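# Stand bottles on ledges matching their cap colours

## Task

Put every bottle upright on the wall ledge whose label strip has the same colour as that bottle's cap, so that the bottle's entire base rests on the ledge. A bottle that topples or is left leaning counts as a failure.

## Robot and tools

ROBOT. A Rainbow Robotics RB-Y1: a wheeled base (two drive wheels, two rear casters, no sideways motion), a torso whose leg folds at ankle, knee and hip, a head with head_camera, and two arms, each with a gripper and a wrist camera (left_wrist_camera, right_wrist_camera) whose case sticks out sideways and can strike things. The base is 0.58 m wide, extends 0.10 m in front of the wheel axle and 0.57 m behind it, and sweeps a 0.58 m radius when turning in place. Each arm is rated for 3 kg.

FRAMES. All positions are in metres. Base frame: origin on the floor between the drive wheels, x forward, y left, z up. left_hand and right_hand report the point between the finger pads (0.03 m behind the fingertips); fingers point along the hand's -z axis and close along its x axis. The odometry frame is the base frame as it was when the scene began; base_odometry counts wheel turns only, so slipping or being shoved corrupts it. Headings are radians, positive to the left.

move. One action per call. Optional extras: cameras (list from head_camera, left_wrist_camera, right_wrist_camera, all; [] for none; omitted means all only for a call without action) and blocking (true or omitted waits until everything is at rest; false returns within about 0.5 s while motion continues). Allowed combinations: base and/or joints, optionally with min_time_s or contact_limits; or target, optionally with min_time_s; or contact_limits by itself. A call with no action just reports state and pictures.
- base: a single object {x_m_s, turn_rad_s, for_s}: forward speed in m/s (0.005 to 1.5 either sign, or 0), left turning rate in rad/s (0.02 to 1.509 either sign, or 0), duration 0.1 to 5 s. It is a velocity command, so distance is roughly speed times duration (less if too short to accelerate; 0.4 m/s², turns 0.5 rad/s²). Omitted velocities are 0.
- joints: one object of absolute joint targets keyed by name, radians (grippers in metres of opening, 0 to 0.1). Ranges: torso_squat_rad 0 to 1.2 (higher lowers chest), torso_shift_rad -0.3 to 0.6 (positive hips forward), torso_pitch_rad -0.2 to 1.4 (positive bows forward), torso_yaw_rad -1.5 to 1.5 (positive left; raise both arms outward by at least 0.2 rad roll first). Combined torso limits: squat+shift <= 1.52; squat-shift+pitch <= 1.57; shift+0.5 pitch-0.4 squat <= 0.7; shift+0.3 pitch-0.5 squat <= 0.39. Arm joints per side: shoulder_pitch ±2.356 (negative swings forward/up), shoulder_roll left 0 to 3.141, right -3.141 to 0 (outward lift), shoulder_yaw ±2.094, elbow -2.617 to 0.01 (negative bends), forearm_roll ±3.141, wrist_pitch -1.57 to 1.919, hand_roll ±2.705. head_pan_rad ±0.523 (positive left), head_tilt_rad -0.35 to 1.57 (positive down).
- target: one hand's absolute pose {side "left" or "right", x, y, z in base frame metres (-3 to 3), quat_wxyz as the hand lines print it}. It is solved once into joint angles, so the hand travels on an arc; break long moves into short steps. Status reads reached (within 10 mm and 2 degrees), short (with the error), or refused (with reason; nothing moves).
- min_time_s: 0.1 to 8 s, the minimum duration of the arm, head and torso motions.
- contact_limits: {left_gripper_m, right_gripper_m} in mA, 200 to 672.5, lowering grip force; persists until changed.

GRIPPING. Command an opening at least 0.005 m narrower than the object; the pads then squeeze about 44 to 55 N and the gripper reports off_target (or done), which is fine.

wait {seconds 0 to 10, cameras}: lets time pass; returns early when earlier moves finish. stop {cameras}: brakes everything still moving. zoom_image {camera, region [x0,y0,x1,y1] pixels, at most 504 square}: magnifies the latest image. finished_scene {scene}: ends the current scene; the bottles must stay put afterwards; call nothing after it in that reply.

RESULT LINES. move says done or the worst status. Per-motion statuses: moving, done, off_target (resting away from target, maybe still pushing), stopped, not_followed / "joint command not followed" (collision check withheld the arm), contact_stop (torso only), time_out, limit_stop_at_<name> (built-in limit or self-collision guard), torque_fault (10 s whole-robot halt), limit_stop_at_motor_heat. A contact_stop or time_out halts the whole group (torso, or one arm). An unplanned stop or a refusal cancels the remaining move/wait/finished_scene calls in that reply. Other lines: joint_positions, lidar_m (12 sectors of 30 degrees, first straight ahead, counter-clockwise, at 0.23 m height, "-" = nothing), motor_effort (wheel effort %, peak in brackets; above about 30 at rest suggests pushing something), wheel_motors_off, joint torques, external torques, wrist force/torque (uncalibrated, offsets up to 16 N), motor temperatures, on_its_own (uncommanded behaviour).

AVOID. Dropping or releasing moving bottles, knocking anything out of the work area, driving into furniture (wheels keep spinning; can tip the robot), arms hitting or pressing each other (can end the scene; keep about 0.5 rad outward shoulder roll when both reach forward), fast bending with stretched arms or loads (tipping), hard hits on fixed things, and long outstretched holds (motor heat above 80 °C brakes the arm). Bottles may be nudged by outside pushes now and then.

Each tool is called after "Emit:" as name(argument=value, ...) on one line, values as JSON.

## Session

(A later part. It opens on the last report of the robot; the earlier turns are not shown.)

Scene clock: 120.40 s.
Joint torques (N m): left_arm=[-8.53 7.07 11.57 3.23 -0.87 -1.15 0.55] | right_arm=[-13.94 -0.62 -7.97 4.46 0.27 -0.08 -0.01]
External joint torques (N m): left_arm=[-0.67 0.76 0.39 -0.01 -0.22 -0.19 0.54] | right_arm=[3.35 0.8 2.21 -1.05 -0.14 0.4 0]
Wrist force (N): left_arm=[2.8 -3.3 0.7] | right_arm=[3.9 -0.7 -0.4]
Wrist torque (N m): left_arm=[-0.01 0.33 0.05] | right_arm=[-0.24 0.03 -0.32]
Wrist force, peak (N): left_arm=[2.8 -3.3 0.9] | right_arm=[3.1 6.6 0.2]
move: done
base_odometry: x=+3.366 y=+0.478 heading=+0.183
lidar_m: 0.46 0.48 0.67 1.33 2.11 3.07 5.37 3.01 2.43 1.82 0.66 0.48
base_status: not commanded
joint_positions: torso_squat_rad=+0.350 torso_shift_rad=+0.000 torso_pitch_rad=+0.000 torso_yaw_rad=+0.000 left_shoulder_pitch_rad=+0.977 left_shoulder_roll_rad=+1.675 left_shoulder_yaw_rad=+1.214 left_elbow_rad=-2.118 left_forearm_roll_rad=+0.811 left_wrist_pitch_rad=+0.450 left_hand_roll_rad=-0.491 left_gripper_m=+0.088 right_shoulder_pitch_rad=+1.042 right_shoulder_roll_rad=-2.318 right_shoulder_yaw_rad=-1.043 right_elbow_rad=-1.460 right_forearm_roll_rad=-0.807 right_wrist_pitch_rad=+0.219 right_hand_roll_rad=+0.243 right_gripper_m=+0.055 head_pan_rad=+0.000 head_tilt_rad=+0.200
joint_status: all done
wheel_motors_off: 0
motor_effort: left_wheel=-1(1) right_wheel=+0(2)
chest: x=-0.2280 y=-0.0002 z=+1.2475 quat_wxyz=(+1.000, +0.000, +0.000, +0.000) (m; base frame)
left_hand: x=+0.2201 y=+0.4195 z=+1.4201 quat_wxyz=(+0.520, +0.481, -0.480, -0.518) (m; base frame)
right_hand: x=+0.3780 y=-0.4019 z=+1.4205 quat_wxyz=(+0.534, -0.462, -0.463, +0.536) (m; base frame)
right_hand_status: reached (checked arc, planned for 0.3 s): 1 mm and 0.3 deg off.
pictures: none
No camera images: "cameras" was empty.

Emit:
move(joints={"right_gripper_m": 0.1, "head_pan_rad": 0.5}, cameras=["right_wrist_camera", "left_wrist_camera", "head_camera"])

Scene clock: 121.67 s.
Joint torques (N m): left_arm=[-8.04 7.04 11.99 3.14 -0.84 -1.06 0.53] | right_arm=[-15.74 -0.99 -7.84 4.68 0.15 -0.14 0.05]
External joint torques (N m): left_arm=[-0.18 0.73 0.8 -0.1 -0.19 -0.1 0.52] | right_arm=[1.55 0.43 2.32 -0.82 -0.26 0.34 0.06]
Wrist force (N): left_arm=[2.3 -3.2 0.8] | right_arm=[3.3 4.0 0.3]
Wrist torque (N m): left_arm=[-0.04 0.28 0.05] | right_arm=[-0.16 0.11 -0.10]
Wrist force, peak (N): left_arm=[2.7 -3.4 1.0] | right_arm=[3.5 4.9 -0.4]
move: done
base_odometry: x=+3.366 y=+0.478 heading=+0.183
lidar_m: 0.46 0.48 0.66 1.32 2.11 3.06 5.37 3.00 2.42 1.81 0.66 0.49
base_status: not commanded
joint_positions: torso_squat_rad=+0.350 torso_shift_rad=+0.000 torso_pitch_rad=+0.000 torso_yaw_rad=+0.000 left_shoulder_pitch_rad=+0.977 left_shoulder_roll_rad=+1.675 left_shoulder_yaw_rad=+1.214 left_elbow_rad=-2.118 left_forearm_roll_rad=+0.811 left_wrist_pitch_rad=+0.450 left_hand_roll_rad=-0.491 left_gripper_m=+0.088 right_shoulder_pitch_rad=+1.042 right_shoulder_roll_rad=-2.318 right_shoulder_yaw_rad=-1.043 right_elbow_rad=-1.460 right_forearm_roll_rad=-0.807 right_wrist_pitch_rad=+0.219 right_hand_roll_rad=+0.243 right_gripper_m=+0.100 head_pan_rad=+0.500 head_tilt_rad=+0.200
joint_status: all done
wheel_motors_off: 0
motor_effort: left_wheel=-1(1) right_wheel=+1(2)
chest: x=-0.2280 y=-0.0002 z=+1.2475 quat_wxyz=(+1.000, +0.000, +0.000, +0.000) (m; base frame)
left_hand: x=+0.2201 y=+0.4195 z=+1.4201 quat_wxyz=(+0.520, +0.481, -0.480, -0.518) (m; base frame)
right_hand: x=+0.3780 y=-0.4020 z=+1.4203 quat_wxyz=(+0.534, -0.462, -0.463, +0.536) (m; base frame)
pictures: head_camera, left_wrist_camera, right_wrist_camera
camera_calibration:
head_camera: T_world_to_cam=[[0.451604, -0.892008, 0.0193789, 0.0694635], [-0.135846, -0.0902097, -0.986615, 1.45867], [0.881816, 0.442926, -0.161914, 0.359215], [0, 0, 0, 1]] pos_world=[-0.149977, 0.0344431, 1.49596]
left_wrist_camera: T_world_to_cam=[[-0.032619, -0.999467, -0.00129161, 0.427193], [-0.533476, 0.0185035, -0.845613, 1.33777], [0.845186, -0.026894, -0.533795, 0.657527], [0, 0, 0, 1]] pos_world=[0.171872, 0.419895, 1.48278]
right_wrist_camera: T_world_to_cam=[[-0.00657557, -0.998552, 0.0533924, -0.479556], [-0.616167, -0.0380071, -0.786698, 1.36194], [0.787588, -0.0380716, -0.615025, 0.632658], [0, 0, 0, 1]] pos_world=[0.337755, -0.403012, 1.48614]

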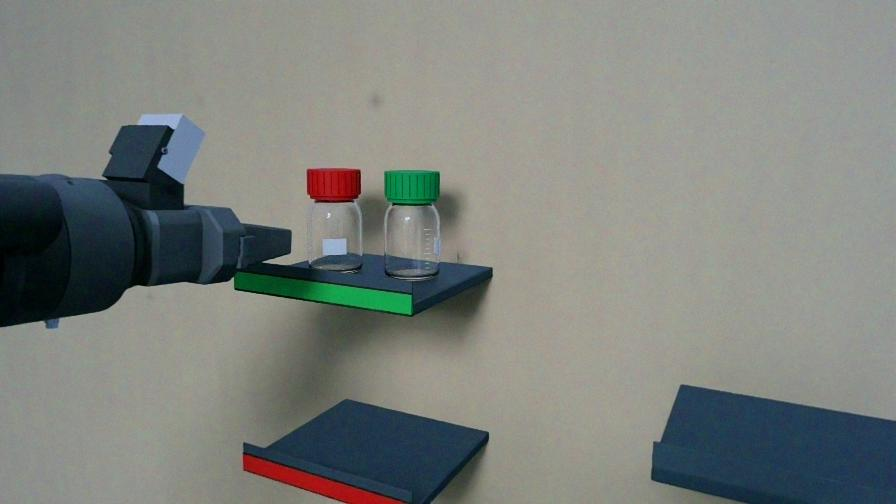

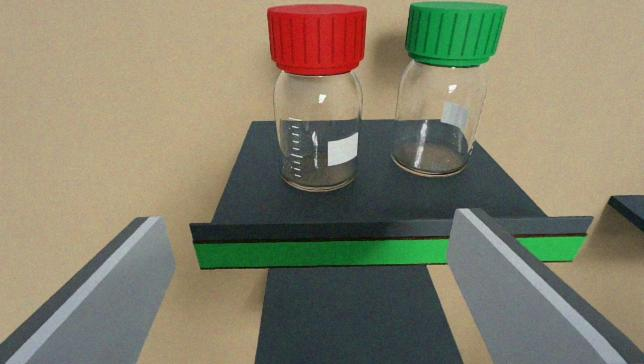

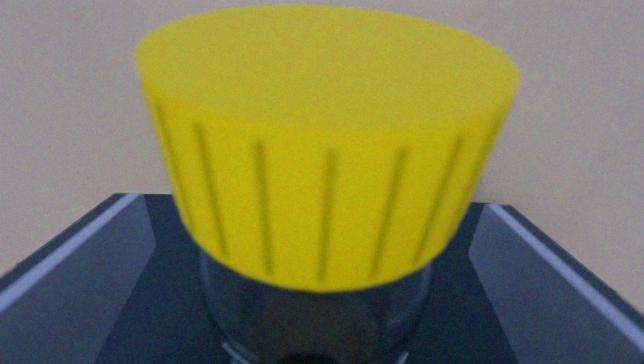

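Emit:
move(target={"side": "right", "x": 0.295, "y": -0.402, "z": 1.424, "quat_wxyz": [0.53366, -0.4639, -0.4639, 0.53366]}, cameras=[])

Emit:
move(joints={"left_gripper_m": 0.077}, cameras=["right_wrist_camera"])

Emit:
move(target={"side": "left", "x": 0.295, "y": 0.416, "z": 1.4215, "quat_wxyz": [0.5213, 0.4777, -0.4777, -0.5213]}, cameras=["left_wrist_camera"])

Scene clock: 126.30 s.
Joint torques (N m): left_arm=[-8.48 7.22 11.79 3.39 -0.81 -1.06 0.56] | right_arm=[-11.77 -7.25 -10.33 3.86 0.69 -1.03 -0.02]
External joint torques (N m): left_arm=[-0.62 0.92 0.6 0.15 -0.15 -0.1 0.55] | right_arm=[0.46 -1.4 0.8 -0.31 -0.06 -0.3 -0.01]
Wrist force (N): left_arm=[2.5 -3.2 0.9] | right_arm=[3.6 4.0 0.7]
Wrist torque (N m): left_arm=[-0.04 0.30 0.05] | right_arm=[-0.17 0.15 -0.27]
Wrist force, peak (N): left_arm=[2.9 -3.5 0.7] | right_arm=[3.4 5.5 -0.7]
move: done
base_odometry: x=+3.366 y=+0.478 heading=+0.183
lidar_m: 0.46 0.49 0.67 1.32 2.12 3.07 5.38 3.00 2.42 1.81 0.66 0.48
base_status: not commanded
joint_positions: torso_squat_rad=+0.350 torso_shift_rad=+0.000 torso_pitch_rad=+0.000 torso_yaw_rad=+0.000 left_shoulder_pitch_rad=+0.977 left_shoulder_roll_rad=+1.675 left_shoulder_yaw_rad=+1.214 left_elbow_rad=-2.118 left_forearm_roll_rad=+0.811 left_wrist_pitch_rad=+0.450 left_hand_roll_rad=-0.491 left_gripper_m=+0.088 right_shoulder_pitch_rad=+0.896 right_shoulder_roll_rad=-1.996 right_shoulder_yaw_rad=-1.063 right_elbow_rad=-1.855 right_forearm_roll_rad=-0.813 right_wrist_pitch_rad=+0.411 right_hand_roll_rad=+0.372 right_gripper_m=+0.100 head_pan_rad=+0.500 head_tilt_rad=+0.200
joint_status: all done
wheel_motors_off: 0
motor_effort: left_wheel=-1(1) right_wheel=+1(2)
chest: x=-0.2280 y=-0.0002 z=+1.2475 quat_wxyz=(+1.000, +0.000, +0.000, +0.000) (m; base frame)
left_hand: x=+0.2201 y=+0.4195 z=+1.4201 quat_wxyz=(+0.520, +0.481, -0.480, -0.518) (m; base frame)
right_hand: x=+0.2952 y=-0.4020 z=+1.4236 quat_wxyz=(+0.533, -0.465, -0.465, +0.533) (m; base frame)
right_hand_status: reached (checked arc, planned for 0.7 s): 0 mm and 0.2 deg off.
pictures: none
No camera images: "cameras" was empty.

Scene clock: 126.87 s.
Joint torques (N m): left_arm=[-8.23 7.29 11.53 3.25 -0.87 -1.08 0.48] | right_arm=[-12.51 -7.27 -10.21 3.67 0.52 -0.78 0.08]
External joint torques (N m): left_arm=[-0.37 0.99 0.34 0.01 -0.22 -0.11 0.47] | right_arm=[-0.29 -1.42 0.93 -0.5 -0.23 -0.06 0.08]
Wrist force (N): left_arm=[2.6 -3.4 0.9] | right_arm=[2.3 3.8 -0.2]
Wrist torque (N m): left_arm=[-0.03 0.31 0.04] | right_arm=[-0.12 -0.01 -0.28]
Wrist force, peak (N): left_arm=[2.5 -3.6 0.7] | right_arm=[3.0 5.1 -0.4]
move: done
base_odometry: x=+3.366 y=+0.478 heading=+0.183
lidar_m: 0.46 0.48 0.67 1.33 2.12 3.07 5.38 3.01 2.43 1.82 0.66 0.48
base_status: not commanded
joint_positions: torso_squat_rad=+0.350 torso_shift_rad=+0.000 torso_pitch_rad=+0.000 torso_yaw_rad=+0.000 left_shoulder_pitch_rad=+0.977 left_shoulder_roll_rad=+1.675 left_shoulder_yaw_rad=+1.214 left_elbow_rad=-2.118 left_forearm_roll_rad=+0.811 left_wrist_pitch_rad=+0.450 left_hand_roll_rad=-0.491 left_gripper_m=+0.077 right_shoulder_pitch_rad=+0.896 right_shoulder_roll_rad=-1.996 right_shoulder_yaw_rad=-1.063 right_elbow_rad=-1.855 right_forearm_roll_rad=-0.813 right_wrist_pitch_rad=+0.411 right_hand_roll_rad=+0.372 right_gripper_m=+0.100 head_pan_rad=+0.500 head_tilt_rad=+0.200
joint_status: all done
wheel_motors_off: 0
motor_effort: left_wheel=+0(1) right_wheel=+1(1)
chest: x=-0.2280 y=-0.0002 z=+1.2475 quat_wxyz=(+1.000, +0.000, +0.000, +0.000) (m; base frame)
left_hand: x=+0.2201 y=+0.4195 z=+1.4201 quat_wxyz=(+0.520, +0.481, -0.480, -0.518) (m; base frame)
right_hand: x=+0.2952 y=-0.4020 z=+1.4236 quat_wxyz=(+0.533, -0.465, -0.465, +0.533) (m; base frame)
pictures: right_wrist_camera
camera_calibration:
right_wrist_camera: T_world_to_cam=[[-0.00973218, -0.998545, 0.0530389, -0.478837], [-0.610083, -0.0360962, -0.791515, 1.31939], [0.792278, -0.0400613, -0.608844, 0.688916], [0, 0, 0, 1]] pos_world=[0.254463, -0.402917, 1.48916]

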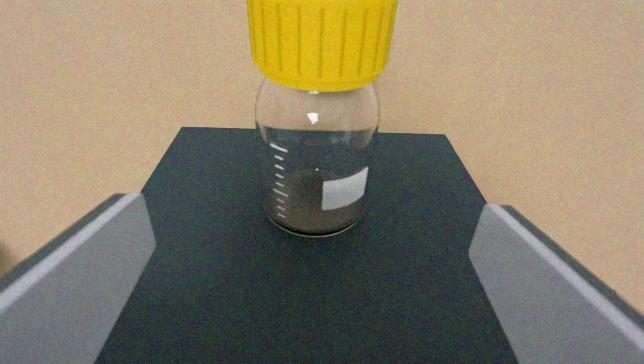

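Scene clock: 127.87 s.
Joint torques (N m): left_arm=[-12.82 4.48 10.41 4.77 -0.39 -0.47 -0.01] | right_arm=[-12.48 -6.36 -10.3 4.29 0.58 -0.68 -0.09]
External joint torques (N m): left_arm=[-0.44 0.22 -1.24 0.64 0.15 0.05 -0.02] | right_arm=[-0.25 -0.51 0.83 0.12 -0.18 0.04 -0.08]
Wrist force (N): left_arm=[2.6 -3.2 0.7] | right_arm=[2.9 4.6 0.5]
Wrist torque (N m): left_arm=[-0.02 0.32 -0.10] | right_arm=[-0.20 0.05 -0.27]
Wrist force, peak (N): left_arm=[2.5 -4.2 0.4] | right_arm=[3.3 4.7 -1.0]
move: done
base_odometry: x=+3.366 y=+0.478 heading=+0.183
lidar_m: 0.45 0.48 0.66 1.32 2.11 3.07 5.38 3.00 2.42 1.81 0.66 0.48
base_status: not commanded
joint_positions: torso_squat_rad=+0.350 torso_shift_rad=+0.000 torso_pitch_rad=+0.000 torso_yaw_rad=+0.000 left_shoulder_pitch_rad=+1.004 left_shoulder_roll_rad=+1.969 left_shoulder_yaw_rad=+1.127 left_elbow_rad=-1.843 left_forearm_roll_rad=+0.658 left_wrist_pitch_rad=+0.344 left_hand_roll_rad=-0.253 left_gripper_m=+0.077 right_shoulder_pitch_rad=+0.896 right_shoulder_roll_rad=-1.996 right_shoulder_yaw_rad=-1.063 right_elbow_rad=-1.855 right_forearm_roll_rad=-0.813 right_wrist_pitch_rad=+0.411 right_hand_roll_rad=+0.372 right_gripper_m=+0.100 head_pan_rad=+0.500 head_tilt_rad=+0.200
joint_status: all done
wheel_motors_off: 0
motor_effort: left_wheel=+0(1) right_wheel=+1(2)
chest: x=-0.2280 y=-0.0003 z=+1.2475 quat_wxyz=(+1.000, +0.000, +0.000, +0.000) (m; base frame)
left_hand: x=+0.2949 y=+0.4156 z=+1.4217 quat_wxyz=(+0.522, +0.476, -0.477, -0.524) (m; base frame)
left_hand_status: reached (checked arc, planned for 0.6 s): 1 mm and 0.4 deg off.
right_hand: x=+0.2952 y=-0.4020 z=+1.4236 quat_wxyz=(+0.533, -0.465, -0.465, +0.533) (m; base frame)
pictures: left_wrist_camera
camera_calibration:
left_wrist_camera: T_world_to_cam=[[-0.0393824, -0.999221, -0.00237489, 0.429153], [-0.546458, 0.0235273, -0.837156, 1.36883], [0.83656, -0.0316714, -0.546959, 0.618372], [0, 0, 0, 1]] pos_world=[0.247602, 0.416199, 1.48517]

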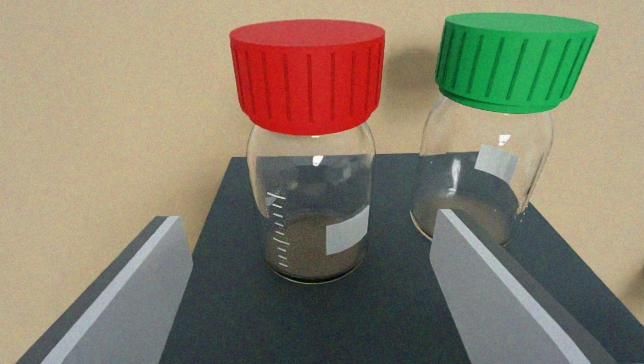

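Emit:
move(target={"side": "left", "x": 0.328, "y": 0.4185, "z": 1.4205, "quat_wxyz": [0.5213, 0.4777, -0.4777, -0.5213]}, cameras=["left_wrist_camera"])

Scene clock: 129.87 s.
Joint torques (N m): left_arm=[-14.59 3.37 10.44 5.29 -0.44 -0.29 0.11] | right_arm=[-12.27 -6.13 -9.9 3.71 0.71 -0.65 -0.01]
External joint torques (N m): left_arm=[-0.22 0.65 -1.07 0.7 -0.01 -0.01 0.1] | right_arm=[-0.04 -0.28 1.23 -0.46 -0.05 0.08 -0.01]
Wrist force (N): left_arm=[2.7 -2.9 0.8] | right_arm=[2.8 4.7 0.1]
Wrist torque (N m): left_arm=[-0.06 0.33 -0.09] | right_arm=[-0.26 0.11 -0.28]
Wrist force, peak (N): left_arm=[3.7 -3.7 0.9] | right_arm=[3.5 4.8 0.9]
move: done
base_odometry: x=+3.366 y=+0.478 heading=+0.183
lidar_m: 0.46 0.48 0.66 1.33 2.12 3.07 5.37 3.00 2.42 1.81 0.67 0.48
base_status: not commanded
joint_positions: torso_squat_rad=+0.350 torso_shift_rad=+0.000 torso_pitch_rad=+0.000 torso_yaw_rad=+0.000 left_shoulder_pitch_rad=+1.055 left_shoulder_roll_rad=+2.093 left_shoulder_yaw_rad=+1.117 left_elbow_rad=-1.696 left_forearm_roll_rad=+0.582 left_wrist_pitch_rad=+0.279 left_hand_roll_rad=-0.134 left_gripper_m=+0.077 right_shoulder_pitch_rad=+0.896 right_shoulder_roll_rad=-1.996 right_shoulder_yaw_rad=-1.063 right_elbow_rad=-1.855 right_forearm_roll_rad=-0.813 right_wrist_pitch_rad=+0.411 right_hand_roll_rad=+0.372 right_gripper_m=+0.100 head_pan_rad=+0.500 head_tilt_rad=+0.200
joint_status: all done
wheel_motors_off: 0
motor_effort: left_wheel=+0(1) right_wheel=+1(2)
chest: x=-0.2280 y=-0.0002 z=+1.2475 quat_wxyz=(+1.000, +0.000, +0.000, +0.000) (m; base frame)
left_hand: x=+0.3277 y=+0.4181 z=+1.4205 quat_wxyz=(+0.522, +0.476, -0.476, -0.523) (m; base frame)
left_hand_status: reached (checked arc, planned for 0.4 s): 0 mm and 0.4 deg off.
right_hand: x=+0.2952 y=-0.4019 z=+1.4236 quat_wxyz=(+0.533, -0.465, -0.465, +0.533) (m; base frame)
pictures: left_wrist_camera
camera_calibration:
left_wrist_camera: T_world_to_cam=[[-0.0383338, -0.999263, -0.00218554, 0.432386], [-0.547292, 0.0228251, -0.83663, 1.38557], [0.836063, -0.0308751, -0.547764, 0.591331], [0, 0, 0, 1]] pos_world=[0.280497, 0.418699, 1.48407]

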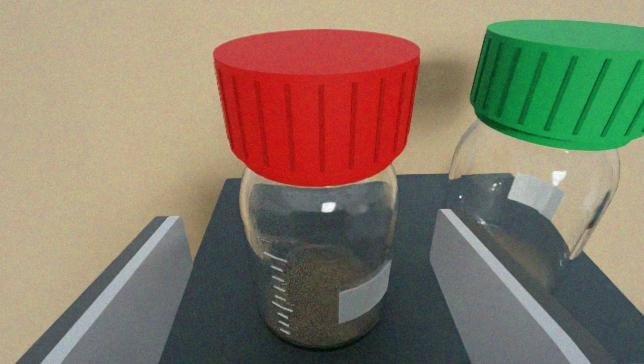

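Emit:
move(target={"side": "left", "x": 0.364, "y": 0.4175, "z": 1.4205, "quat_wxyz": [0.5213, 0.4777, -0.4777, -0.5213]}, cameras=[])

Emit:
move(joints={"left_gripper_m": 0.04}, cameras=["left_wrist_camera"])

Emit:
move(target={"side": "left", "x": 0.362, "y": 0.4185, "z": 1.456, "quat_wxyz": [0.5213, 0.4777, -0.4777, -0.5213]}, cameras=["left_wrist_camera"])

Scene clock: 131.57 s.
Joint torques (N m): left_arm=[-17.27 0.84 11.52 6.04 -0.39 -0.06 0.22] | right_arm=[-12.37 -6.56 -10.79 3.66 0.58 -0.72 -0.04]
External joint torques (N m): left_arm=[-0.69 0.11 0.46 0.94 -0.07 0.02 0.21] | right_arm=[-0.14 -0.71 0.35 -0.52 -0.18 0 -0.03]
Wrist force (N): left_arm=[2.6 -3.4 0.8] | right_arm=[2.2 3.9 -0.5]
Wrist torque (N m): left_arm=[-0.01 0.32 -0.11] | right_arm=[-0.18 0.02 -0.30]
Wrist force, peak (N): left_arm=[2.5 -4.7 0.0] | right_arm=[4.5 3.9 0.1]
move: done
base_odometry: x=+3.366 y=+0.478 heading=+0.183
lidar_m: 0.46 0.48 0.66 1.32 2.11 3.07 5.38 3.00 2.42 1.81 0.67 0.48
base_status: not commanded
joint_positions: torso_squat_rad=+0.350 torso_shift_rad=+0.000 torso_pitch_rad=+0.000 torso_yaw_rad=+0.000 left_shoulder_pitch_rad=+1.122 left_shoulder_roll_rad=+2.230 left_shoulder_yaw_rad=+1.131 left_elbow_rad=-1.525 left_forearm_roll_rad=+0.530 left_wrist_pitch_rad=+0.218 left_hand_roll_rad=-0.037 left_gripper_m=+0.077 right_shoulder_pitch_rad=+0.896 right_shoulder_roll_rad=-1.996 right_shoulder_yaw_rad=-1.063 right_elbow_rad=-1.855 right_forearm_roll_rad=-0.813 right_wrist_pitch_rad=+0.411 right_hand_roll_rad=+0.372 right_gripper_m=+0.100 head_pan_rad=+0.500 head_tilt_rad=+0.200
joint_status: all done
wheel_motors_off: 0
motor_effort: left_wheel=-1(1) right_wheel=+1(2)
chest: x=-0.2280 y=-0.0002 z=+1.2475 quat_wxyz=(+1.000, +0.000, +0.000, +0.000) (m; base frame)
left_hand: x=+0.3635 y=+0.4172 z=+1.4203 quat_wxyz=(+0.523, +0.476, -0.476, -0.523) (m; base frame)
left_hand_status: reached (checked arc, planned for 0.5 s): 1 mm and 0.3 deg off.
right_hand: x=+0.2952 y=-0.4019 z=+1.4236 quat_wxyz=(+0.533, -0.465, -0.465, +0.533) (m; base frame)
pictures: none
No camera images: "cameras" was empty.

Scene clock: 132.47 s.
Joint torques (N m): left_arm=[-17.58 1.34 11.48 5.86 -0.49 0.08 0.29] | right_arm=[-12.56 -6.56 -10.02 3.75 0.57 -0.88 -0.11]
External joint torques (N m): left_arm=[-1 0.61 0.42 0.76 -0.17 0.17 0.28] | right_arm=[-0.33 -0.72 1.11 -0.42 -0.19 -0.15 -0.11]
Wrist force (N): left_arm=[2.8 -3.4 1.2] | right_arm=[3.4 4.6 -1.0]
Wrist torque (N m): left_arm=[-0.05 0.31 -0.10] | right_arm=[-0.25 0.16 -0.30]
Wrist force, peak (N): left_arm=[2.9 -5.0 0.7] | right_arm=[3.4 4.6 -1.0]
move: off_target
base_odometry: x=+3.366 y=+0.478 heading=+0.183
lidar_m: 0.46 0.48 0.67 1.32 2.11 3.07 5.37 3.00 2.42 1.81 0.66 0.48
base_status: not commanded
joint_positions: torso_squat_rad=+0.350 torso_shift_rad=+0.000 torso_pitch_rad=+0.000 torso_yaw_rad=+0.000 left_shoulder_pitch_rad=+1.122 left_shoulder_roll_rad=+2.230 left_shoulder_yaw_rad=+1.131 left_elbow_rad=-1.525 left_forearm_roll_rad=+0.530 left_wrist_pitch_rad=+0.218 left_hand_roll_rad=-0.037 left_gripper_m=+0.055 right_shoulder_pitch_rad=+0.896 right_shoulder_roll_rad=-1.996 right_shoulder_yaw_rad=-1.063 right_elbow_rad=-1.855 right_forearm_roll_rad=-0.813 right_wrist_pitch_rad=+0.411 right_hand_roll_rad=+0.372 right_gripper_m=+0.100 head_pan_rad=+0.500 head_tilt_rad=+0.200
joint_status: left_gripper_m off_target (ended at +0.055, target +0.040)
wheel_motors_off: 0
motor_effort: left_wheel=-1(1) right_wheel=+0(1)
chest: x=-0.2280 y=-0.0002 z=+1.2475 quat_wxyz=(+1.000, +0.000, +0.000, +0.000) (m; base frame)
left_hand: x=+0.3635 y=+0.4172 z=+1.4203 quat_wxyz=(+0.523, +0.476, -0.476, -0.523) (m; base frame)
right_hand: x=+0.2952 y=-0.4019 z=+1.4236 quat_wxyz=(+0.533, -0.465, -0.465, +0.533) (m; base frame)
pictures: left_wrist_camera
camera_calibration:
left_wrist_camera: T_world_to_cam=[[-0.0367803, -0.999321, -0.00200601, 0.432025], [-0.547194, 0.0218193, -0.836721, 1.40546], [0.836197, -0.0296772, -0.547626, 0.560457], [0, 0, 0, 1]] pos_world=[0.316297, 0.417699, 1.48377]

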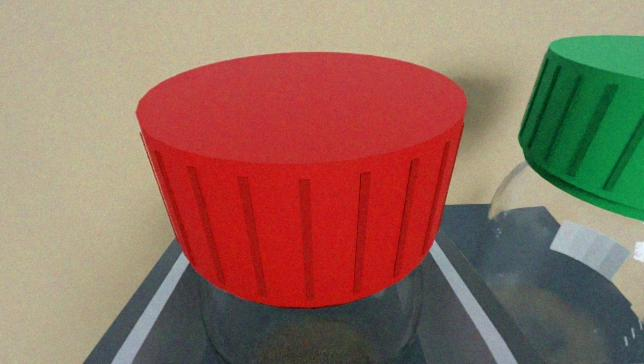

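Scene clock: 133.50 s.
Joint torques (N m): left_arm=[-17.4 4.85 9.96 7.03 -0.48 -0.62 0.5] | right_arm=[-12.26 -6.68 -10.68 4.21 0.68 -0.68 -0.01]
External joint torques (N m): left_arm=[-1 0.92 -0.56 1.23 -0.25 -0.17 0.49] | right_arm=[-0.04 -0.83 0.45 0.04 -0.08 0.04 -0.01]
Wrist force (N): left_arm=[2.6 -4.7 0.5] | right_arm=[3.5 4.2 -0.1]
Wrist torque (N m): left_arm=[-0.06 0.31 0.02] | right_arm=[-0.17 0.10 -0.28]
Wrist force, peak (N): left_arm=[2.1 -6.0 0.4] | right_arm=[4.0 4.5 -0.3]
move: done
base_odometry: x=+3.366 y=+0.478 heading=+0.183
lidar_m: 0.46 0.48 0.66 1.32 2.12 3.07 5.38 3.01 2.43 1.80 0.66 0.48
base_status: not commanded
joint_positions: torso_squat_rad=+0.350 torso_shift_rad=+0.000 torso_pitch_rad=+0.000 torso_yaw_rad=+0.000 left_shoulder_pitch_rad=+0.904 left_shoulder_roll_rad=+2.263 left_shoulder_yaw_rad=+0.935 left_elbow_rad=-1.471 left_forearm_roll_rad=+0.779 left_wrist_pitch_rad=+0.180 left_hand_roll_rad=-0.215 left_gripper_m=+0.055 right_shoulder_pitch_rad=+0.896 right_shoulder_roll_rad=-1.996 right_shoulder_yaw_rad=-1.063 right_elbow_rad=-1.855 right_forearm_roll_rad=-0.813 right_wrist_pitch_rad=+0.411 right_hand_roll_rad=+0.372 right_gripper_m=+0.100 head_pan_rad=+0.500 head_tilt_rad=+0.200
joint_status: all done
wheel_motors_off: 0
motor_effort: left_wheel=-1(1) right_wheel=+1(2)
chest: x=-0.2280 y=-0.0002 z=+1.2475 quat_wxyz=(+1.000, +0.000, +0.000, +0.000) (m; base frame)
left_hand: x=+0.3618 y=+0.4186 z=+1.4564 quat_wxyz=(+0.520, +0.481, -0.480, -0.518) (m; base frame)
left_hand_status: reached (checked arc, planned for 0.5 s): 0 mm and 0.5 deg off.
right_hand: x=+0.2952 y=-0.4019 z=+1.4236 quat_wxyz=(+0.533, -0.465, -0.465, +0.533) (m; base frame)
pictures: left_wrist_camera
camera_calibration:
left_wrist_camera: T_world_to_cam=[[-0.0335963, -0.999433, -0.00206086, 0.43253], [-0.534412, 0.0197068, -0.844994, 1.44306], [0.844556, -0.0272873, -0.534771, 0.558938], [0, 0, 0, 1]] pos_world=[0.313667, 0.419098, 1.51917]

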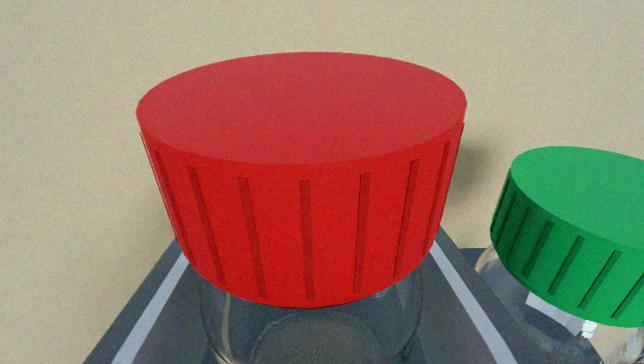

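Emit:
move(target={"side": "left", "x": 0.29, "y": 0.422, "z": 1.46, "quat_wxyz": [0.5213, 0.4777, -0.4777, -0.5213]}, cameras=[])

Emit:
move(target={"side": "left", "x": 0.18, "y": 0.405, "z": 1.42, "quat_wxyz": [0.5213, 0.4777, -0.4777, -0.5213]}, cameras=["head_camera"])

Emit:
move(target={"side": "left", "x": 0.19, "y": 0.395, "z": 1.255, "quat_wxyz": [0.5213, 0.4777, -0.4777, -0.5213]}, min_time_s=1.1, cameras=["head_camera", "left_wrist_camera"])

Scene clock: 135.50 s.
Joint torques (N m): left_arm=[-13.06 10.14 12.59 3.91 -0.77 -1.53 0.64] | right_arm=[-12.64 -6.52 -10.51 3.91 0.63 -0.77 -0.17]
External joint torques (N m): left_arm=[-0.98 1.56 1.1 -0.35 -0.28 -0.46 0.63] | right_arm=[-0.41 -0.68 0.62 -0.26 -0.13 -0.05 -0.17]
Wrist force (N): left_arm=[2.6 -4.5 0.7] | right_arm=[3.0 4.1 -0.1]
Wrist torque (N m): left_arm=[-0.08 0.30 0.01] | right_arm=[-0.23 0.12 -0.33]
Wrist force, peak (N): left_arm=[3.5 -5.3 -0.3] | right_arm=[3.3 5.1 0.2]
move: done
base_odometry: x=+3.366 y=+0.478 heading=+0.183
lidar_m: 0.46 0.48 0.66 1.33 2.11 3.07 5.37 3.00 2.42 1.81 0.67 0.49
base_status: not commanded
joint_positions: torso_squat_rad=+0.350 torso_shift_rad=+0.000 torso_pitch_rad=+0.000 torso_yaw_rad=+0.000 left_shoulder_pitch_rad=+0.716 left_shoulder_roll_rad=+1.967 left_shoulder_yaw_rad=+0.940 left_elbow_rad=-1.783 left_forearm_roll_rad=+0.971 left_wrist_pitch_rad=+0.369 left_hand_roll_rad=-0.551 left_gripper_m=+0.055 right_shoulder_pitch_rad=+0.896 right_shoulder_roll_rad=-1.996 right_shoulder_yaw_rad=-1.063 right_elbow_rad=-1.855 right_forearm_roll_rad=-0.813 right_wrist_pitch_rad=+0.411 right_hand_roll_rad=+0.372 right_gripper_m=+0.100 head_pan_rad=+0.500 head_tilt_rad=+0.200
joint_status: all done
wheel_motors_off: 0
motor_effort: left_wheel=-1(1) right_wheel=+0(1)
chest: x=-0.2280 y=-0.0002 z=+1.2475 quat_wxyz=(+1.000, +0.000, +0.000, +0.000) (m; base frame)
left_hand: x=+0.2900 y=+0.4220 z=+1.4598 quat_wxyz=(+0.521, +0.480, -0.478, -0.519) (m; base frame)
left_hand_status: reached (checked arc, planned for 0.6 s): 0 mm and 0.3 deg off.
right_hand: x=+0.2953 y=-0.4018 z=+1.4236 quat_wxyz=(+0.533, -0.465, -0.465, +0.533) (m; base frame)
pictures: none
No camera images: "cameras" was empty.

Scene clock: 136.67 s.
Joint torques (N m): left_arm=[-7.08 11.85 11.19 2.25 -0.95 -1.91 0.25] | right_arm=[-11.99 -6.7 -10.24 4.11 0.47 -0.67 0.07]
External joint torques (N m): left_arm=[-1.08 1.38 1.03 -0.29 -0.15 -0.55 0.24] | right_arm=[0.24 -0.86 0.89 -0.06 -0.28 0.05 0.08]
Wrist force (N): left_arm=[2.5 -4.4 0.5] | right_arm=[3.7 3.9 -0.1]
Wrist torque (N m): left_arm=[-0.09 0.29 0.03] | right_arm=[-0.22 0.18 -0.29]
Wrist force, peak (N): left_arm=[3.7 -5.8 0.7] | right_arm=[3.7 4.7 -0.6]
move: done
base_odometry: x=+3.366 y=+0.478 heading=+0.183
lidar_m: 0.46 0.48 0.67 1.32 2.12 3.07 5.38 3.00 2.42 1.81 0.66 0.47
base_status: not commanded
joint_positions: torso_squat_rad=+0.350 torso_shift_rad=+0.000 torso_pitch_rad=+0.000 torso_yaw_rad=+0.000 left_shoulder_pitch_rad=+0.678 left_shoulder_roll_rad=+1.496 left_shoulder_yaw_rad=+1.096 left_elbow_rad=-2.274 left_forearm_roll_rad=+0.987 left_wrist_pitch_rad=+0.654 left_hand_roll_rad=-0.730 left_gripper_m=+0.055 right_shoulder_pitch_rad=+0.896 right_shoulder_roll_rad=-1.996 right_shoulder_yaw_rad=-1.063 right_elbow_rad=-1.855 right_forearm_roll_rad=-0.813 right_wrist_pitch_rad=+0.411 right_hand_roll_rad=+0.372 right_gripper_m=+0.100 head_pan_rad=+0.500 head_tilt_rad=+0.200
joint_status: all done
wheel_motors_off: 0
motor_effort: left_wheel=-1(1) right_wheel=+0(2)
chest: x=-0.2280 y=-0.0002 z=+1.2475 quat_wxyz=(+1.000, +0.000, +0.000, +0.000) (m; base frame)
left_hand: x=+0.1801 y=+0.4050 z=+1.4198 quat_wxyz=(+0.521, +0.478, -0.478, -0.521) (m; base frame)
left_hand_status: reached (checked arc, planned for 0.8 s): 0 mm and 0.0 deg off.
right_hand: x=+0.2953 y=-0.4018 z=+1.4236 quat_wxyz=(+0.533, -0.465, -0.465, +0.533) (m; base frame)
pictures: head_camera
camera_calibration:
head_camera: T_world_to_cam=[[0.451617, -0.892, 0.0194671, 0.0693334], [-0.135806, -0.0902899, -0.986613, 1.45868], [0.881816, 0.442927, -0.161915, 0.359215], [0, 0, 0, 1]] pos_world=[-0.149977, 0.0344432, 1.49596]

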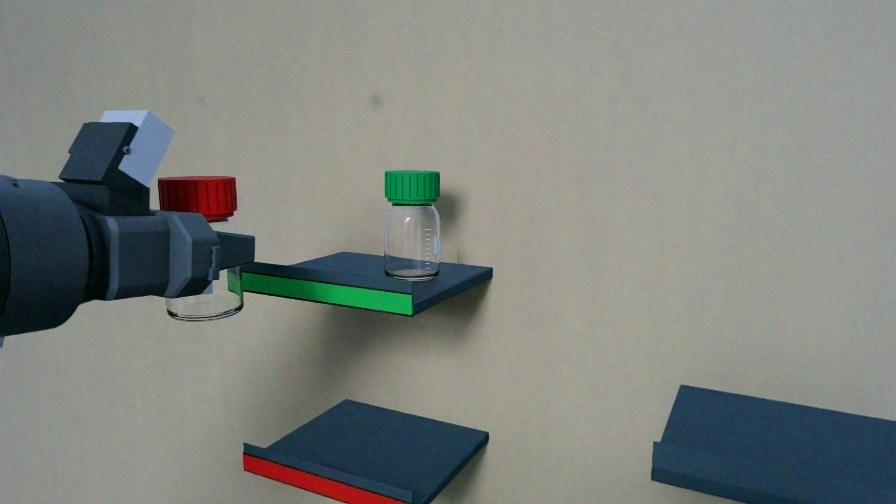

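Scene clock: 138.10 s.
Joint torques (N m): left_arm=[-7.47 12.83 10.98 -3.88 -0.75 -1.33 0.32] | right_arm=[-12.37 -6.42 -10.61 3.79 0.47 -0.76 -0.16]
External joint torques (N m): left_arm=[-1.4 0.96 0.71 -0.7 0 -0.34 0.31] | right_arm=[-0.14 -0.57 0.53 -0.38 -0.28 -0.04 -0.15]
Wrist force (N): left_arm=[2.7 -4.7 0.5] | right_arm=[3.1 4.0 -0.3]
Wrist torque (N m): left_arm=[-0.05 0.31 -0.10] | right_arm=[-0.22 0.11 -0.25]
Wrist force, peak (N): left_arm=[2.8 -5.7 0.2] | right_arm=[3.9 5.1 -1.0]
move: done
base_odometry: x=+3.366 y=+0.478 heading=+0.183
lidar_m: 0.46 0.48 0.66 1.32 2.12 3.07 5.38 3.01 2.42 1.82 0.65 0.48
base_status: not commanded
joint_positions: torso_squat_rad=+0.350 torso_shift_rad=+0.000 torso_pitch_rad=+0.000 torso_yaw_rad=+0.000 left_shoulder_pitch_rad=+0.470 left_shoulder_roll_rad=+1.194 left_shoulder_yaw_rad=+0.387 left_elbow_rad=-2.351 left_forearm_roll_rad=+0.223 left_wrist_pitch_rad=+0.512 left_hand_roll_rad=-0.509 left_gripper_m=+0.055 right_shoulder_pitch_rad=+0.896 right_shoulder_roll_rad=-1.996 right_shoulder_yaw_rad=-1.063 right_elbow_rad=-1.855 right_forearm_roll_rad=-0.813 right_wrist_pitch_rad=+0.411 right_hand_roll_rad=+0.372 right_gripper_m=+0.100 head_pan_rad=+0.500 head_tilt_rad=+0.200
joint_status: all done
wheel_motors_off: 0
motor_effort: left_wheel=-1(1) right_wheel=+1(1)
chest: x=-0.2280 y=-0.0002 z=+1.2475 quat_wxyz=(+1.000, +0.000, +0.000, +0.000) (m; base frame)
left_hand: x=+0.1901 y=+0.3948 z=+1.2549 quat_wxyz=(+0.522, +0.477, -0.478, -0.522) (m; base frame)
left_hand_status: reached (checked arc, planned for 1.1 s): 0 mm and 0.2 deg off.
right_hand: x=+0.2953 y=-0.4019 z=+1.4236 quat_wxyz=(+0.533, -0.465, -0.465, +0.533) (m; base frame)
pictures: head_camera, left_wrist_camera
camera_calibration:
head_camera: T_world_to_cam=[[0.451604, -0.892008, 0.0193789, 0.0694635], [-0.135846, -0.0902097, -0.986615, 1.45867], [0.881816, 0.442926, -0.161914, 0.359215], [0, 0, 0, 1]] pos_world=[-0.149977, 0.0344431, 1.49596]
left_wrist_camera: T_world_to_cam=[[-0.0380095, -0.999277, -0.00111791, 0.402101], [-0.543895, 0.0216266, -0.838875, 1.17488], [0.838292, -0.0312772, -0.544323, 0.610379], [0, 0, 0, 1]] pos_world=[0.142616, 0.395493, 1.31827]

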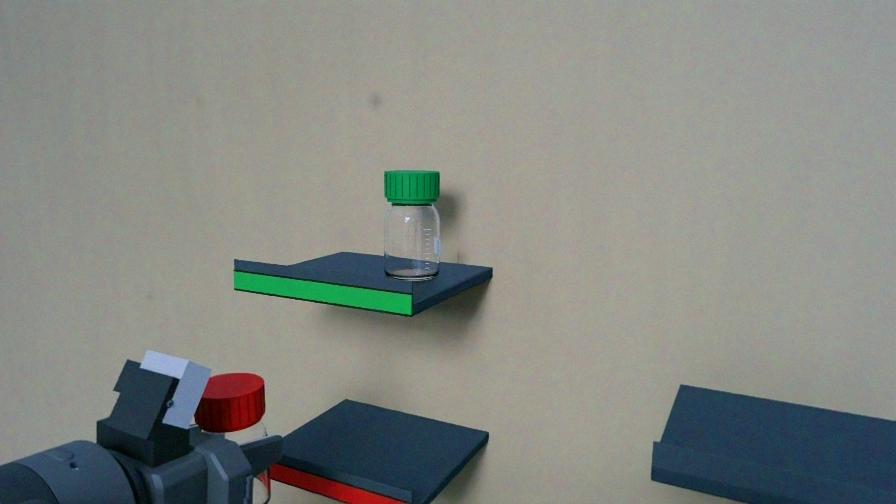

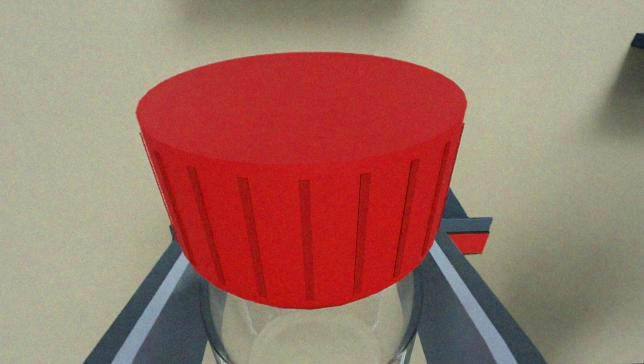

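Emit:
move(target={"side": "left", "x": 0.235, "y": 0.390, "z": 1.252, "quat_wxyz": [0.5213, 0.4777, -0.4777, -0.5213]}, cameras=["left_wrist_camera"])

Emit:
move(target={"side": "left", "x": 0.275, "y": 0.388, "z": 1.250, "quat_wxyz": [0.5213, 0.4777, -0.4777, -0.5213]}, cameras=["left_wrist_camera", "head_camera"])

Scene clock: 140.60 s.
Joint torques (N m): left_arm=[-9.58 15.17 11.23 -3.29 -1.11 -1.15 0.46] | right_arm=[-12.16 -6.39 -10.05 3.9 0.65 -0.61 -0.04]
External joint torques (N m): left_arm=[-0.59 1.67 0.28 0.03 -0.3 -0.21 0.44] | right_arm=[0.07 -0.54 1.09 -0.28 -0.11 0.11 -0.03]
Wrist force (N): left_arm=[2.6 -4.8 0.6] | right_arm=[3.3 4.1 0.3]
Wrist torque (N m): left_arm=[-0.03 0.31 -0.08] | right_arm=[-0.19 0.11 -0.30]
Wrist force, peak (N): left_arm=[2.3 -5.7 0.7] | right_arm=[4.1 4.9 -0.3]
move: done
base_odometry: x=+3.366 y=+0.478 heading=+0.183
lidar_m: 0.46 0.48 0.67 1.32 2.12 3.07 5.38 3.00 2.43 1.81 0.67 0.48
base_status: not commanded
joint_positions: torso_squat_rad=+0.350 torso_shift_rad=+0.000 torso_pitch_rad=+0.000 torso_yaw_rad=+0.000 left_shoulder_pitch_rad=+0.206 left_shoulder_roll_rad=+1.232 left_shoulder_yaw_rad=+0.168 left_elbow_rad=-2.214 left_forearm_roll_rad=+0.176 left_wrist_pitch_rad=+0.548 left_hand_roll_rad=-0.479 left_gripper_m=+0.055 right_shoulder_pitch_rad=+0.896 right_shoulder_roll_rad=-1.996 right_shoulder_yaw_rad=-1.063 right_elbow_rad=-1.855 right_forearm_roll_rad=-0.813 right_wrist_pitch_rad=+0.411 right_hand_roll_rad=+0.372 right_gripper_m=+0.100 head_pan_rad=+0.500 head_tilt_rad=+0.200
joint_status: all done
wheel_motors_off: 0
motor_effort: left_wheel=-1(1) right_wheel=+0(1)
chest: x=-0.2280 y=-0.0002 z=+1.2475 quat_wxyz=(+1.000, +0.000, +0.000, +0.000) (m; base frame)
left_hand: x=+0.2349 y=+0.3899 z=+1.2520 quat_wxyz=(+0.521, +0.478, -0.478, -0.521) (m; base frame)
left_hand_status: reached (checked arc, planned for 0.6 s): 0 mm and 0.0 deg off.
right_hand: x=+0.2953 y=-0.4019 z=+1.4236 quat_wxyz=(+0.533, -0.465, -0.465, +0.533) (m; base frame)
pictures: left_wrist_camera
camera_calibration:
left_wrist_camera: T_world_to_cam=[[-0.0365552, -0.99933, -0.00189069, 0.39957], [-0.54216, 0.0214213, -0.840002, 1.19802], [0.83948, -0.0296814, -0.54258, 0.567973], [0, 0, 0, 1]] pos_world=[0.187325, 0.390497, 1.31527]

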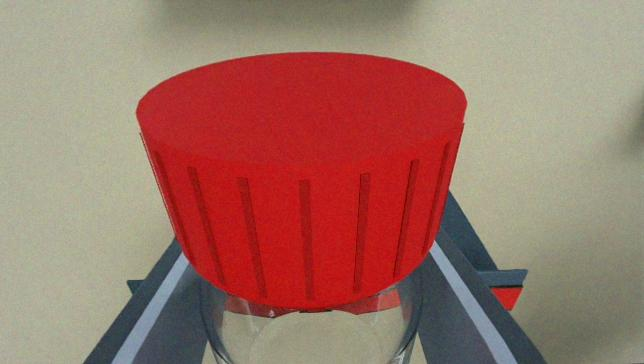

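Scene clock: 141.63 s.
Joint torques (N m): left_arm=[-12.28 15.28 11.62 -3.22 -0.99 -1.29 0.14] | right_arm=[-12.23 -6.17 -10.32 4.06 0.62 -0.56 0]
External joint torques (N m): left_arm=[-0.78 0.83 0.2 0.27 -0.18 -0.32 0.13] | right_arm=[0 -0.33 0.81 -0.12 -0.14 0.17 0.01]
Wrist force (N): left_arm=[2.6 -4.7 0.4] | right_arm=[3.0 4.2 -0.8]
Wrist torque (N m): left_arm=[-0.05 0.31 0.02] | right_arm=[-0.21 0.10 -0.27]
Wrist force, peak (N): left_arm=[1.9 -6.2 0.8] | right_arm=[3.6 5.0 -0.7]
move: done
base_odometry: x=+3.366 y=+0.478 heading=+0.183
lidar_m: 0.46 0.48 0.66 1.32 2.11 3.06 5.38 3.01 2.42 1.81 0.66 0.49
base_status: not commanded
joint_positions: torso_squat_rad=+0.350 torso_shift_rad=+0.000 torso_pitch_rad=+0.000 torso_yaw_rad=+0.000 left_shoulder_pitch_rad=-0.020 left_shoulder_roll_rad=+1.227 left_shoulder_yaw_rad=-0.007 left_elbow_rad=-2.067 left_forearm_roll_rad=+0.176 left_wrist_pitch_rad=+0.546 left_hand_roll_rad=-0.496 left_gripper_m=+0.055 right_shoulder_pitch_rad=+0.896 right_shoulder_roll_rad=-1.996 right_shoulder_yaw_rad=-1.063 right_elbow_rad=-1.855 right_forearm_roll_rad=-0.813 right_wrist_pitch_rad=+0.411 right_hand_roll_rad=+0.372 right_gripper_m=+0.100 head_pan_rad=+0.500 head_tilt_rad=+0.200
joint_status: all done
wheel_motors_off: 0
motor_effort: left_wheel=-1(1) right_wheel=+1(1)
chest: x=-0.2280 y=-0.0002 z=+1.2475 quat_wxyz=(+1.000, +0.000, +0.000, +0.000) (m; base frame)
left_hand: x=+0.2750 y=+0.3880 z=+1.2501 quat_wxyz=(+0.521, +0.478, -0.478, -0.521) (m; base frame)
left_hand_status: reached (checked arc, planned for 0.5 s): 0 mm and 0.0 deg off.
right_hand: x=+0.2953 y=-0.4019 z=+1.4236 quat_wxyz=(+0.533, -0.465, -0.465, +0.533) (m; base frame)
pictures: head_camera, left_wrist_camera
camera_calibration:
head_camera: T_world_to_cam=[[0.451604, -0.892008, 0.0193789, 0.0694635], [-0.135846, -0.0902097, -0.986615, 1.45867], [0.881816, 0.442926, -0.161914, 0.359215], [0, 0, 0, 1]] pos_world=[-0.149977, 0.0344431, 1.49596]
left_wrist_camera: T_world_to_cam=[[-0.0364356, -0.999334, -0.00208921, 0.39927], [-0.541928, 0.021515, -0.84015, 1.21832], [0.839635, -0.0294791, -0.542351, 0.532804], [0, 0, 0, 1]] pos_world=[0.227427, 0.388498, 1.31337]

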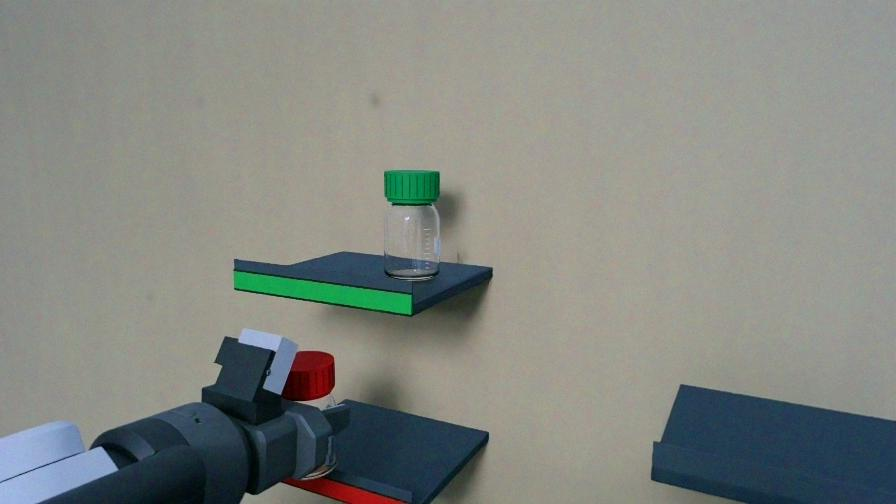

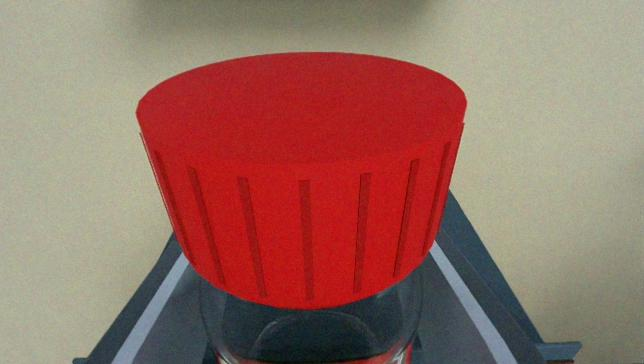

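Emit:
move(target={"side": "left", "x": 0.310, "y": 0.388, "z": 1.250, "quat_wxyz": [0.5213, 0.4777, -0.4777, -0.5213]})

Emit:
move(target={"side": "left", "x": 0.341, "y": 0.388, "z": 1.248, "quat_wxyz": [0.5213, 0.4777, -0.4777, -0.5213]}, cameras=["left_wrist_camera", "head_camera"])

Emit:
move(target={"side": "left", "x": 0.343, "y": 0.388, "z": 1.234, "quat_wxyz": [0.5213, 0.4777, -0.4777, -0.5213]})

Scene clock: 143.17 s.
Joint torques (N m): left_arm=[-14.36 15.31 11.45 -3.66 -0.87 -1.31 0.06] | right_arm=[-12.53 -7.09 -10.29 4.11 0.64 -0.78 -0.11]
External joint torques (N m): left_arm=[-0.79 0.42 -0.21 0.02 -0.12 -0.26 0.05] | right_arm=[-0.3 -1.24 0.84 -0.06 -0.12 -0.06 -0.11]
Wrist force (N): left_arm=[2.6 -4.8 0.7] | right_arm=[3.7 4.7 0.2]
Wrist torque (N m): left_arm=[-0.04 0.30 0.04] | right_arm=[-0.21 0.22 -0.32]
Wrist force, peak (N): left_arm=[5.0 6.5 6.3] | right_arm=[3.7 5.0 -0.1]
move: done
base_odometry: x=+3.366 y=+0.478 heading=+0.183
lidar_m: 0.46 0.47 0.67 1.33 2.12 3.06 5.38 3.01 2.43 1.81 0.67 0.48
base_status: not commanded
joint_positions: torso_squat_rad=+0.350 torso_shift_rad=+0.000 torso_pitch_rad=+0.000 torso_yaw_rad=+0.000 left_shoulder_pitch_rad=-0.198 left_shoulder_roll_rad=+1.200 left_shoulder_yaw_rad=-0.130 left_elbow_rad=-1.927 left_forearm_roll_rad=+0.202 left_wrist_pitch_rad=+0.526 left_hand_roll_rad=-0.541 left_gripper_m=+0.055 right_shoulder_pitch_rad=+0.896 right_shoulder_roll_rad=-1.996 right_shoulder_yaw_rad=-1.063 right_elbow_rad=-1.855 right_forearm_roll_rad=-0.813 right_wrist_pitch_rad=+0.411 right_hand_roll_rad=+0.372 right_gripper_m=+0.100 head_pan_rad=+0.500 head_tilt_rad=+0.200
joint_status: all done
wheel_motors_off: 0
motor_effort: left_wheel=-1(1) right_wheel=+1(2)
chest: x=-0.2280 y=-0.0002 z=+1.2475 quat_wxyz=(+1.000, +0.000, +0.000, +0.000) (m; base frame)
left_hand: x=+0.3090 y=+0.3878 z=+1.2504 quat_wxyz=(+0.521, +0.478, -0.478, -0.521) (m; base frame)
left_hand_status: reached (checked arc, planned for 0.5 s): 1 mm and 0.0 deg off.
right_hand: x=+0.2952 y=-0.4019 z=+1.4236 quat_wxyz=(+0.533, -0.465, -0.465, +0.533) (m; base frame)
pictures: none

Scene clock: 143.97 s.
Joint torques (N m): left_arm=[-16.47 15.71 11.41 -3.8 -0.96 -1.49 0.24] | right_arm=[-12.49 -7.89 -10.35 4.05 0.49 -0.61 -0.21]
External joint torques (N m): left_arm=[-1.01 0.71 -0.25 0.2 -0.29 -0.34 0.23] | right_arm=[-0.27 -2.04 0.78 -0.12 -0.27 0.12 -0.2]
Wrist force (N): left_arm=[2.9 -4.7 0.6] | right_arm=[2.8 4.7 0.2]
Wrist torque (N m): left_arm=[-0.05 0.33 0.05] | right_arm=[-0.28 0.07 -0.31]
Wrist force, peak (N): left_arm=[3.0 -6.2 0.9] | right_arm=[3.5 4.8 -0.7]
move: done
base_odometry: x=+3.366 y=+0.478 heading=+0.183
lidar_m: 0.46 0.48 0.66 1.33 2.12 3.07 5.37 3.00 2.43 1.81 0.66 0.49
base_status: not commanded
joint_positions: torso_squat_rad=+0.350 torso_shift_rad=+0.000 torso_pitch_rad=+0.000 torso_yaw_rad=+0.000 left_shoulder_pitch_rad=-0.344 left_shoulder_roll_rad=+1.153 left_shoulder_yaw_rad=-0.224 left_elbow_rad=-1.783 left_forearm_roll_rad=+0.228 left_wrist_pitch_rad=+0.493 left_hand_roll_rad=-0.598 left_gripper_m=+0.055 right_shoulder_pitch_rad=+0.896 right_shoulder_roll_rad=-1.996 right_shoulder_yaw_rad=-1.063 right_elbow_rad=-1.855 right_forearm_roll_rad=-0.813 right_wrist_pitch_rad=+0.411 right_hand_roll_rad=+0.372 right_gripper_m=+0.100 head_pan_rad=+0.500 head_tilt_rad=+0.200
joint_status: all done
wheel_motors_off: 0
motor_effort: left_wheel=-1(1) right_wheel=+1(1)
chest: x=-0.2280 y=-0.0002 z=+1.2475 quat_wxyz=(+1.000, +0.000, +0.000, +0.000) (m; base frame)
left_hand: x=+0.3404 y=+0.3879 z=+1.2483 quat_wxyz=(+0.521, +0.478, -0.478, -0.521) (m; base frame)
left_hand_status: reached (checked arc, planned for 0.4 s): 1 mm and 0.1 deg off.
right_hand: x=+0.2952 y=-0.4019 z=+1.4237 quat_wxyz=(+0.533, -0.465, -0.465, +0.533) (m; base frame)
pictures: head_camera, left_wrist_camera
camera_calibration:
head_camera: T_world_to_cam=[[0.451563, -0.892029, 0.0193876, 0.0694451], [-0.135745, -0.0901608, -0.986633, 1.45871], [0.881853, 0.442895, -0.161802, 0.359053], [0, 0, 0, 1]] pos_world=[-0.149977, 0.0344431, 1.49596]
left_wrist_camera: T_world_to_cam=[[-0.0356867, -0.999361, -0.00223725, 0.401531], [-0.541462, 0.0212169, -0.840457, 1.2525], [0.839967, -0.0287818, -0.541873, 0.475946], [0, 0, 0, 1]] pos_world=[0.292729, 0.388399, 1.31147]

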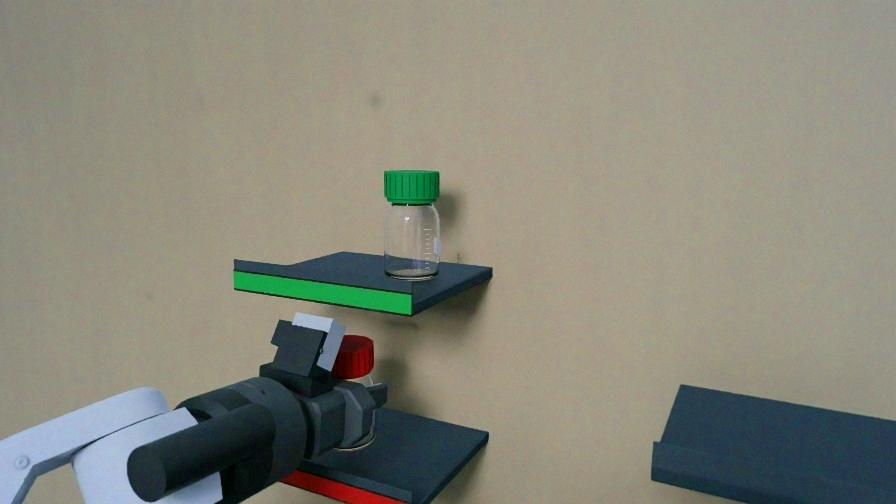

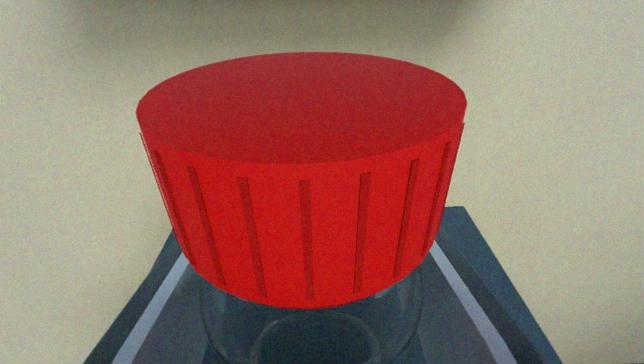

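Scene clock: 144.50 s.
Joint torques (N m): left_arm=[-16.75 15.86 11.35 -4.23 -0.96 -1.52 0.13] | right_arm=[-11.84 -6.49 -10.45 3.81 0.79 -0.6 -0.16]
External joint torques (N m): left_arm=[-1.23 0.98 -0.17 0.14 -0.33 -0.36 0.12] | right_arm=[0.39 -0.64 0.68 -0.36 0.04 0.12 -0.15]
Wrist force (N): left_arm=[2.7 -4.9 0.8] | right_arm=[2.4 4.0 -0.1]
Wrist torque (N m): left_arm=[-0.03 0.34 0.03] | right_arm=[-0.19 0.01 -0.28]
Wrist force, peak (N): left_arm=[4.1 -6.9 0.5] | right_arm=[3.6 4.8 0.0]
move: done
base_odometry: x=+3.366 y=+0.478 heading=+0.183
lidar_m: 0.46 0.48 0.67 1.33 2.11 3.07 5.38 3.01 2.43 1.81 0.66 0.48
base_status: not commanded
joint_positions: torso_squat_rad=+0.350 torso_shift_rad=+0.000 torso_pitch_rad=+0.000 torso_yaw_rad=+0.000 left_shoulder_pitch_rad=-0.332 left_shoulder_roll_rad=+1.120 left_shoulder_yaw_rad=-0.229 left_elbow_rad=-1.761 left_forearm_roll_rad=+0.196 left_wrist_pitch_rad=+0.471 left_hand_roll_rad=-0.601 left_gripper_m=+0.055 right_shoulder_pitch_rad=+0.896 right_shoulder_roll_rad=-1.996 right_shoulder_yaw_rad=-1.063 right_elbow_rad=-1.855 right_forearm_roll_rad=-0.813 right_wrist_pitch_rad=+0.411 right_hand_roll_rad=+0.372 right_gripper_m=+0.100 head_pan_rad=+0.500 head_tilt_rad=+0.200
joint_status: all done
wheel_motors_off: 0
motor_effort: left_wheel=-1(1) right_wheel=+1(1)
chest: x=-0.2280 y=-0.0002 z=+1.2475 quat_wxyz=(+1.000, +0.000, +0.000, +0.000) (m; base frame)
left_hand: x=+0.3423 y=+0.3878 z=+1.2340 quat_wxyz=(+0.522, +0.477, -0.477, -0.522) (m; base frame)
left_hand_status: reached (checked arc, planned for 0.2 s): 1 mm and 0.1 deg off.
right_hand: x=+0.2952 y=-0.4019 z=+1.4237 quat_wxyz=(+0.533, -0.465, -0.465, +0.533) (m; base frame)
pictures: none


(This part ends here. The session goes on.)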